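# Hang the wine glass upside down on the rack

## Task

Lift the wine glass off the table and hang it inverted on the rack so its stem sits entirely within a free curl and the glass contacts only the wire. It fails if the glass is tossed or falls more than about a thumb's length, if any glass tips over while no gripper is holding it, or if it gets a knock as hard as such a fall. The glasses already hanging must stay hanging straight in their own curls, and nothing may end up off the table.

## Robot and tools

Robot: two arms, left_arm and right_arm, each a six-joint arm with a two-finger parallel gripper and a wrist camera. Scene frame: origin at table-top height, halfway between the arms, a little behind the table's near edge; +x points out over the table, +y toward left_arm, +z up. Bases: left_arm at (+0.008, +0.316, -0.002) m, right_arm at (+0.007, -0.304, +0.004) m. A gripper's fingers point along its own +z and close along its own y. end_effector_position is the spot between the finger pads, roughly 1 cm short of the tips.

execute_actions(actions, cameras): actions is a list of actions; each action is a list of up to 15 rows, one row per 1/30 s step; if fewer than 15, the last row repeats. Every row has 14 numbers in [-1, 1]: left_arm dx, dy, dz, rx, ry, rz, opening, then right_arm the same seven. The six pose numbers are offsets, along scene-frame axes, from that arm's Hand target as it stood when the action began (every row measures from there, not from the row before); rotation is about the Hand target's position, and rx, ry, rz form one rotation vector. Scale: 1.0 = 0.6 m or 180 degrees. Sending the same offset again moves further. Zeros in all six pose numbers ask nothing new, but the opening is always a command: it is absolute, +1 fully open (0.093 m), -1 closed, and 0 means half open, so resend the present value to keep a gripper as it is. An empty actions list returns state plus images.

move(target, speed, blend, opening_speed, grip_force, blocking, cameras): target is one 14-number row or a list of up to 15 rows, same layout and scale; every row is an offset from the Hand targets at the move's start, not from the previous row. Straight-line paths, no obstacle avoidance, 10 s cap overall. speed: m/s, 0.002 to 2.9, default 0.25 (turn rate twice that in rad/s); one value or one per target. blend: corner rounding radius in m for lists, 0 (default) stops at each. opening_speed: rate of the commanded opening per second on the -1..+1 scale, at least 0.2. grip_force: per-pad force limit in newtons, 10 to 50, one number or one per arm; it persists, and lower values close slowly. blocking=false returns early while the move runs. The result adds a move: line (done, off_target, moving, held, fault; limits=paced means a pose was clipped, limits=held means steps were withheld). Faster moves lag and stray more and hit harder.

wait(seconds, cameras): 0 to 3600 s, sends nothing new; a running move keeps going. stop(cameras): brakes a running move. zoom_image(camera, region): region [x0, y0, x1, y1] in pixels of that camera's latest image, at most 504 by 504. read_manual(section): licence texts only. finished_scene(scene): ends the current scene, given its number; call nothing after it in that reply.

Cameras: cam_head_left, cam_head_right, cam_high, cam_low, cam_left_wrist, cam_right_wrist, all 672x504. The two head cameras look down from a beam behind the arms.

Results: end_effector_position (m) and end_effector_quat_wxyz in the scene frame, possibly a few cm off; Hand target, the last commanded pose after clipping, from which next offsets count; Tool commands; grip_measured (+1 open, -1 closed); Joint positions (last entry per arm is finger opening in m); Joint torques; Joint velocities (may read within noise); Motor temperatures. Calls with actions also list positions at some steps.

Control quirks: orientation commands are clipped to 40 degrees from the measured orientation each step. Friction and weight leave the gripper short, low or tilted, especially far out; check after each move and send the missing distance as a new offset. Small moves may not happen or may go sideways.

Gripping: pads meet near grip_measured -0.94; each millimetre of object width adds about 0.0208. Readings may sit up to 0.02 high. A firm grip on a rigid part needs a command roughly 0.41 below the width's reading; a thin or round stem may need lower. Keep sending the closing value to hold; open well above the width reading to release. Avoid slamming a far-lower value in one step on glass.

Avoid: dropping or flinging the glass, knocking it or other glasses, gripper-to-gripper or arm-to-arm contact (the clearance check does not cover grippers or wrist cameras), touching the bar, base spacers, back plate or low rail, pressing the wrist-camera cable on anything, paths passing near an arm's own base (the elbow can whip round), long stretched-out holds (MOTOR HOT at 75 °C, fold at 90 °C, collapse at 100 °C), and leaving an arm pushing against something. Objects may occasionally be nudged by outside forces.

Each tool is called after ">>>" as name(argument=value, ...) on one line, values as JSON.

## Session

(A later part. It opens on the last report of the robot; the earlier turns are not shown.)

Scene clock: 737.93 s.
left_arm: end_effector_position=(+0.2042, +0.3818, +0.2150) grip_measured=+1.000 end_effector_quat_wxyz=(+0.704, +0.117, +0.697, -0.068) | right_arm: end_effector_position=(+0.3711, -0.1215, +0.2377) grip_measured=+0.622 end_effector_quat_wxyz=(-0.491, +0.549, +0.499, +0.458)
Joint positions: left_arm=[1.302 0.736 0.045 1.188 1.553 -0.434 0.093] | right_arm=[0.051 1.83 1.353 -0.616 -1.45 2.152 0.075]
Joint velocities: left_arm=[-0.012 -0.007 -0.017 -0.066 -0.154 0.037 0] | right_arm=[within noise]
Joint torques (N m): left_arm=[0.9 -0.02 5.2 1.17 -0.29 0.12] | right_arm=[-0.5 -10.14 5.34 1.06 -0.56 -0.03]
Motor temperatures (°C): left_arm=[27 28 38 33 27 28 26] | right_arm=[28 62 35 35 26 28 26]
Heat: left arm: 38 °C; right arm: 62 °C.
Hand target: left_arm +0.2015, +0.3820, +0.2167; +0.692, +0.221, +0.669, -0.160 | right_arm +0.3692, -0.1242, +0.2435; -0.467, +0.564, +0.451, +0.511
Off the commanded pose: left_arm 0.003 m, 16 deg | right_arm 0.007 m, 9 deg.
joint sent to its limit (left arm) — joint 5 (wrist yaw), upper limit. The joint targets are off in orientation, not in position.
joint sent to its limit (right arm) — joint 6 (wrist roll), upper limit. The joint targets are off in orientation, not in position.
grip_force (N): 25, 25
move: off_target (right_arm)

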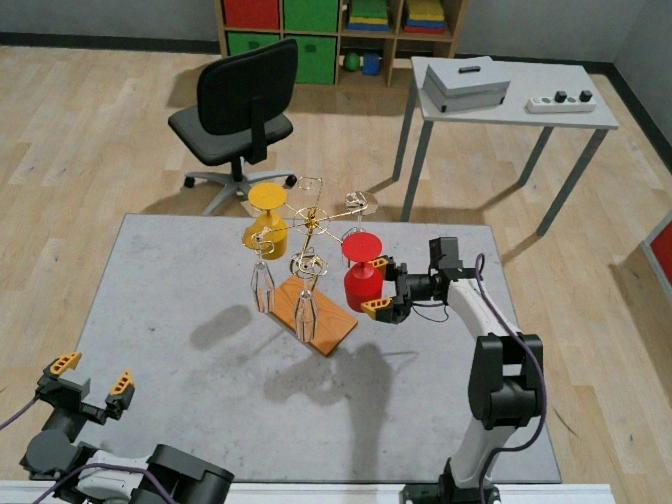

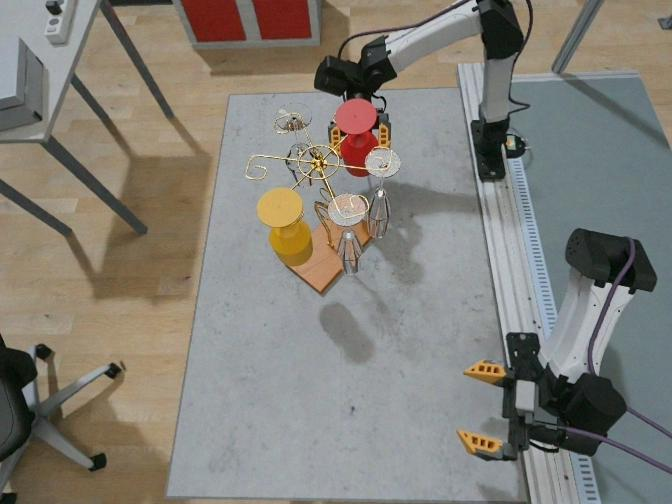

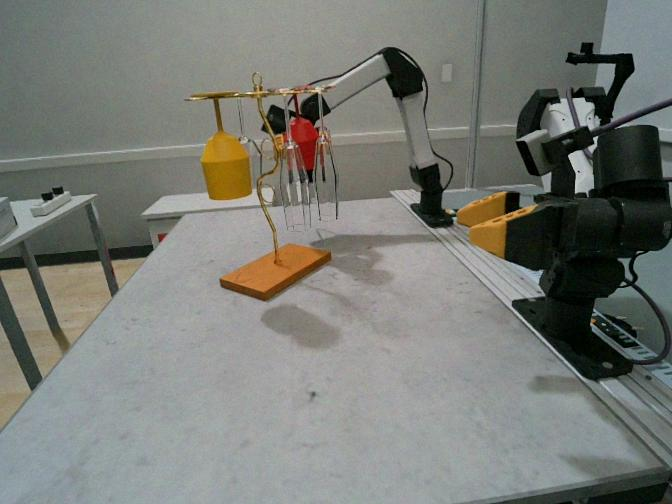

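>>> move(target=[0,0,0,0,0,0,1,0.0,0.0,-0.005,0,0,0,0.82], opening_speed=0.2, cameras=["cam_head_right","cam_high","cam_low"])

>>> zoom_image(camera="cam_low", region=[220, 60, 360, 200])

>>> zoom_image(camera="cam_head_right", region=[300, 180, 420, 300])

>>> zoom_image(camera="cam_high", region=[290, 70, 410, 190])

Scene clock: 745.63 s.
left_arm: end_effector_position=(+0.2042, +0.3818, +0.2150) grip_measured=+1.000 end_effector_quat_wxyz=(+0.704, +0.117, +0.697, -0.068) | right_arm: end_effector_position=(+0.3700, -0.1216, +0.2325) grip_measured=+0.817 end_effector_quat_wxyz=(-0.491, +0.552, +0.497, +0.455)
Joint positions: left_arm=[1.302 0.736 0.045 1.188 1.553 -0.434 0.093] | right_arm=[0.051 1.83 1.335 -0.603 -1.445 2.156 0.084]
Joint torques (N m): left_arm=[0.87 0.01 5.16 1.17 -0.29 0.11] | right_arm=[-0.58 -9.98 5.86 1.08 -0.59 -0.08]
Motor temperatures (°C): left_arm=[27 28 38 33 27 28 26] | right_arm=[28 61 35 35 26 28 26]
Heat: left arm: 38 °C; right arm: 61 °C.
Hand target: left_arm +0.2015, +0.3820, +0.2167; +0.692, +0.221, +0.669, -0.160 | right_arm +0.3691, -0.1242, +0.2404; -0.467, +0.564, +0.451, +0.511
Off the commanded pose: left_arm 0.003 m, 16 deg | right_arm 0.008 m, 9 deg.
joint sent to its limit (left arm) — joint 5 (wrist yaw), upper limit. The joint targets are off in orientation, not in position.
joint sent to its limit (right arm) — joint 6 (wrist roll), upper limit. The joint targets are off in orientation, not in position.
grip_force (N): 25, 25
move: off_target (right_arm)

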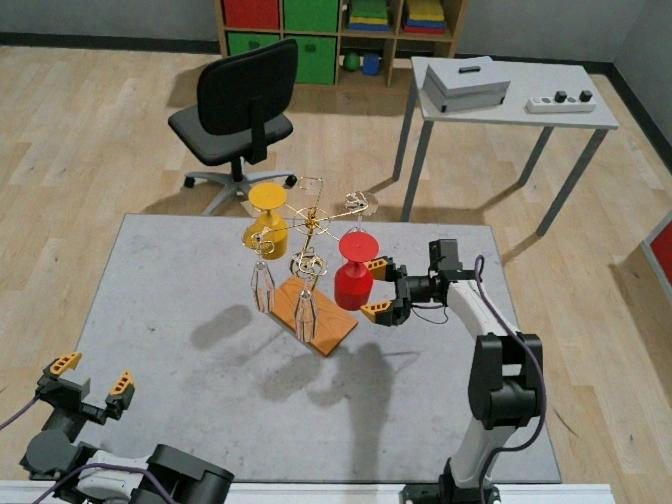

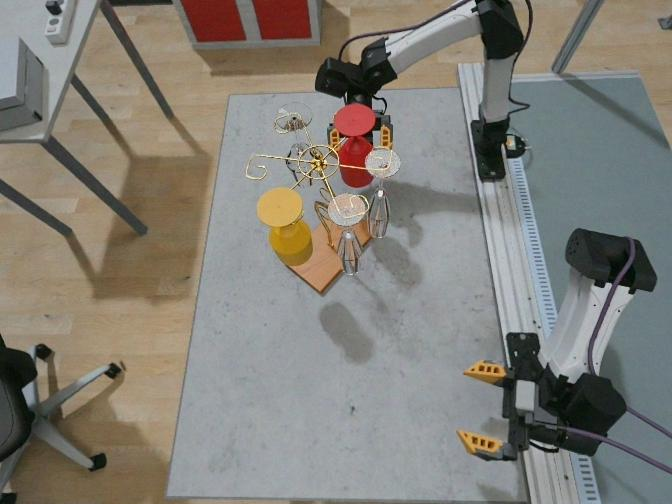

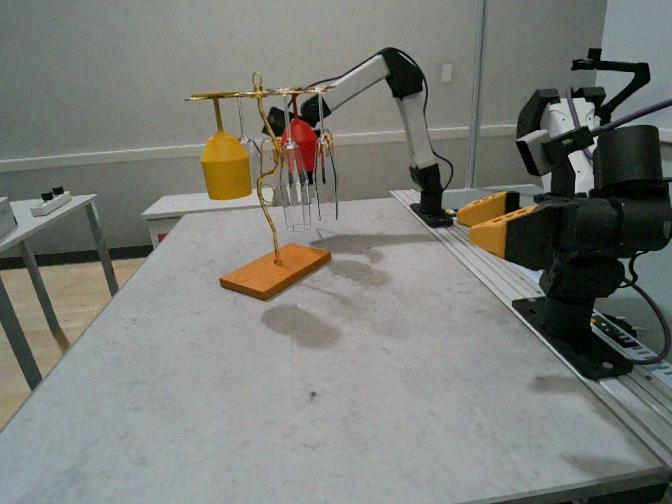

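Scaled by 3.600 from the camera's image (finer frame: 960x720).

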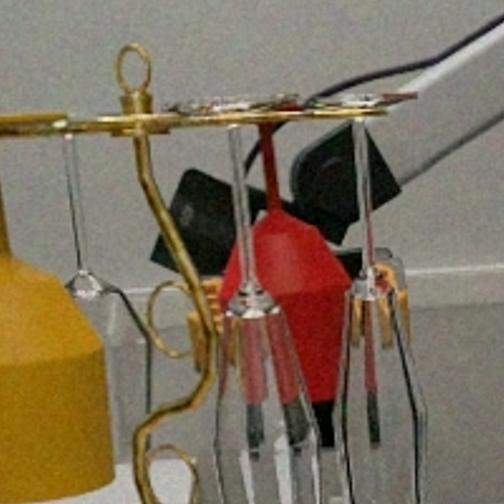

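Scaled by 4.200 from the camera's image (finer frame: 960x720).

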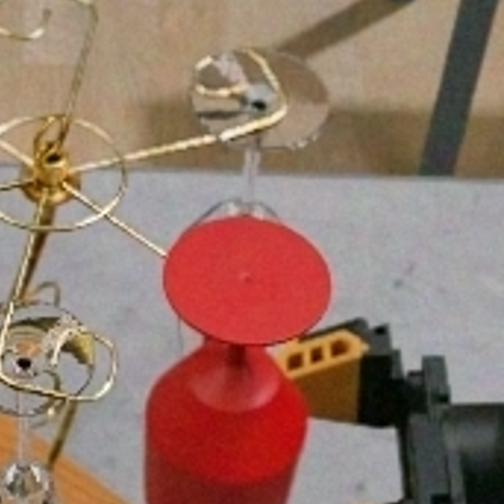

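Scaled by 4.200 from the camera's image (finer frame: 960x720).

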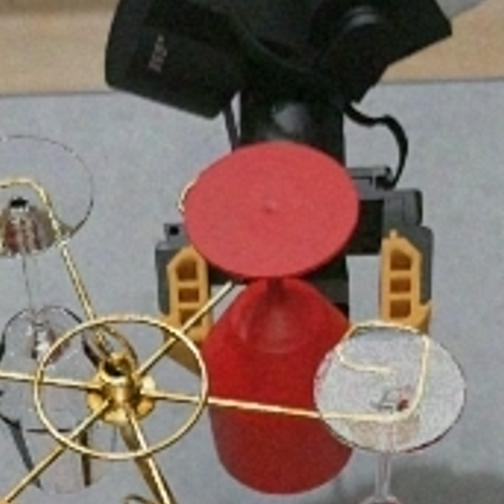

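>>> move(target=[[0,0,0,0,0,0,1,0,-0.12,0,0,0,0,0.82],[0,0,0,0,0,0,1,0,-0.28,-0.03,0,0,0,0.82]], speed=[0.06,0.15], blend=[0.02,0], cameras=["cam_head_right","cam_high","cam_low","cam_right_wrist"])

>>> zoom_image(camera="cam_high", region=[270, 70, 420, 220])

>>> zoom_image(camera="cam_head_right", region=[270, 180, 420, 330])

Scene clock: 751.27 s.
left_arm: end_effector_position=(+0.2042, +0.3818, +0.2150) grip_measured=+1.000 end_effector_quat_wxyz=(+0.704, +0.117, +0.697, -0.068) | right_arm: end_effector_position=(+0.3731, -0.2909, +0.2117) grip_measured=+0.818 end_effector_quat_wxyz=(-0.404, +0.615, +0.355, +0.577)
Joint positions: left_arm=[1.302 0.736 0.045 1.188 1.553 -0.434 0.093] | right_arm=[-0.427 1.817 1.206 -0.828 -1.547 1.803 0.084]
Joint torques (N m): left_arm=[0.91 -0.02 5.16 1.18 -0.28 0.12] | right_arm=[-0.46 -9.36 5.87 0.36 -0.86 -0.2]
Motor temperatures (°C): left_arm=[27 28 38 33 27 28 26] | right_arm=[28 61 35 35 26 28 26]
Heat: left arm: 38 °C; right arm: 61 °C.
Hand target: left_arm +0.2015, +0.3820, +0.2167; +0.692, +0.221, +0.669, -0.160 | right_arm +0.3691, -0.2922, +0.2225; -0.467, +0.563, +0.451, +0.511
Off the commanded pose: left_arm 0.003 m, 16 deg | right_arm 0.011 m, 16 deg.
joint sent to its limit (left arm) — joint 5 (wrist yaw), upper limit. The joint targets are off in orientation, not in position.
grip_force (N): 25, 25
move: off_target (right_arm)
cam_right_wrist: T_world_to_cam=[[-0.91054, 0.40579, 0.07902, 0.44034], [-0.10528, -0.41245, 0.90488, -0.23351], [0.39978, 0.81561, 0.41828, 0.08867]] pos_world=[0.34092, -0.34732, 0.13942]

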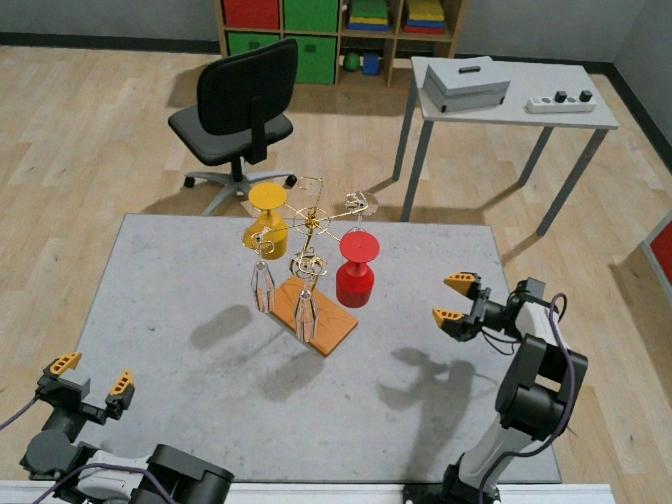

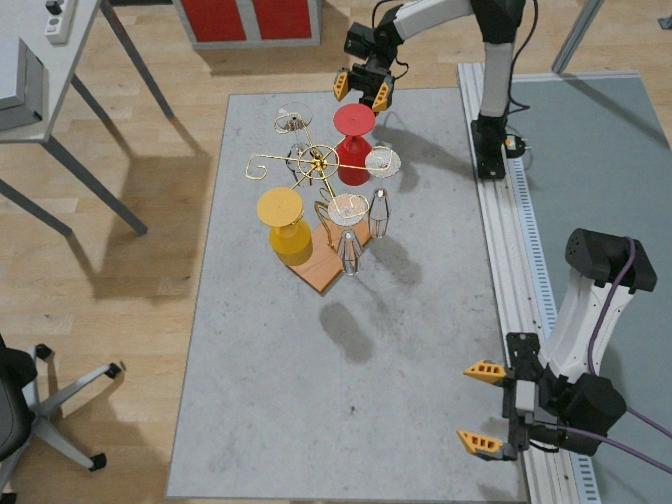

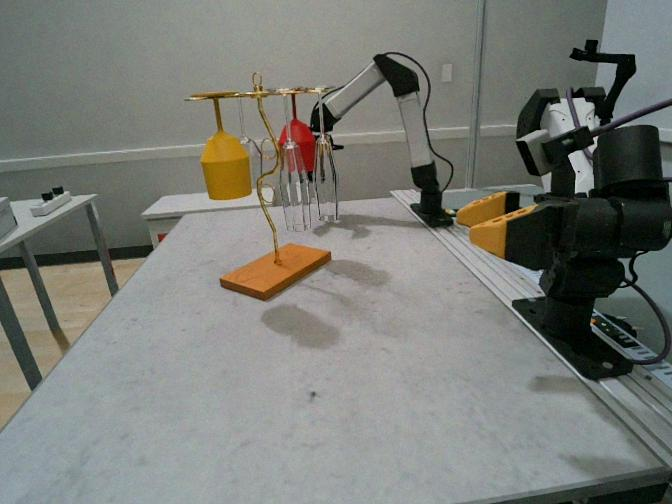

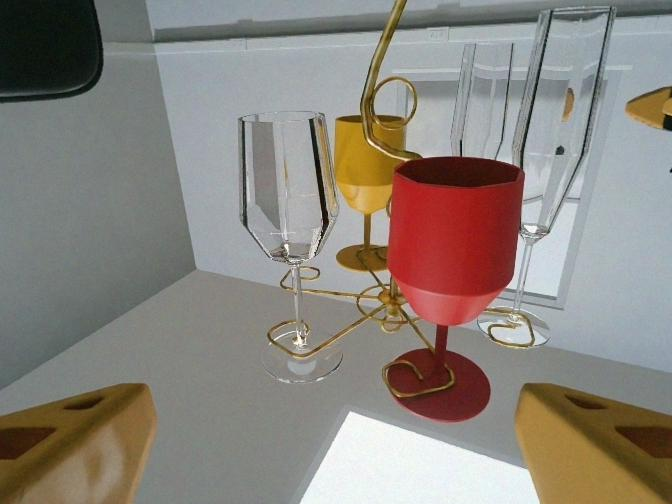

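Scaled by 3.360 from the camera's image (finer frame: 960x720).

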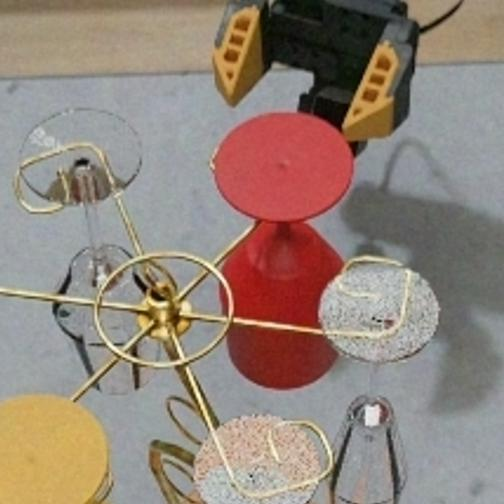

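Scaled by 3.360 from the camera's image (finer frame: 960x720).

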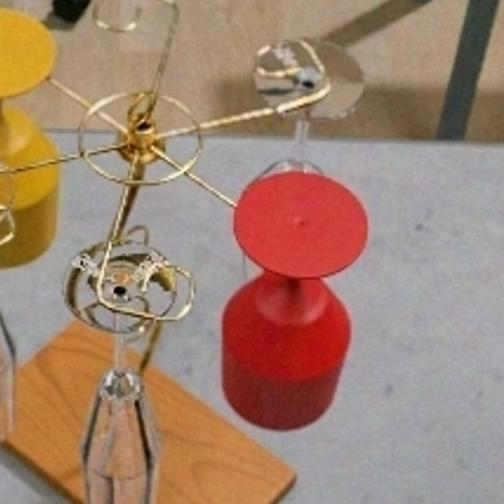

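>>> zoom_image(camera="cam_right_wrist", region=[350, 280, 530, 440])

Scaled by 2.800 from the camera's image (finer frame: 960x720).

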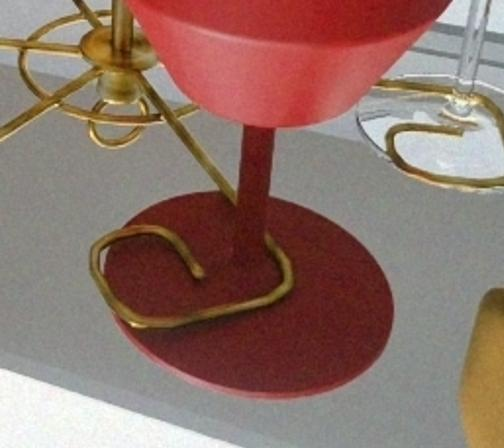

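>>> finished_scene(scene=2)

The scene is finished: the task was done.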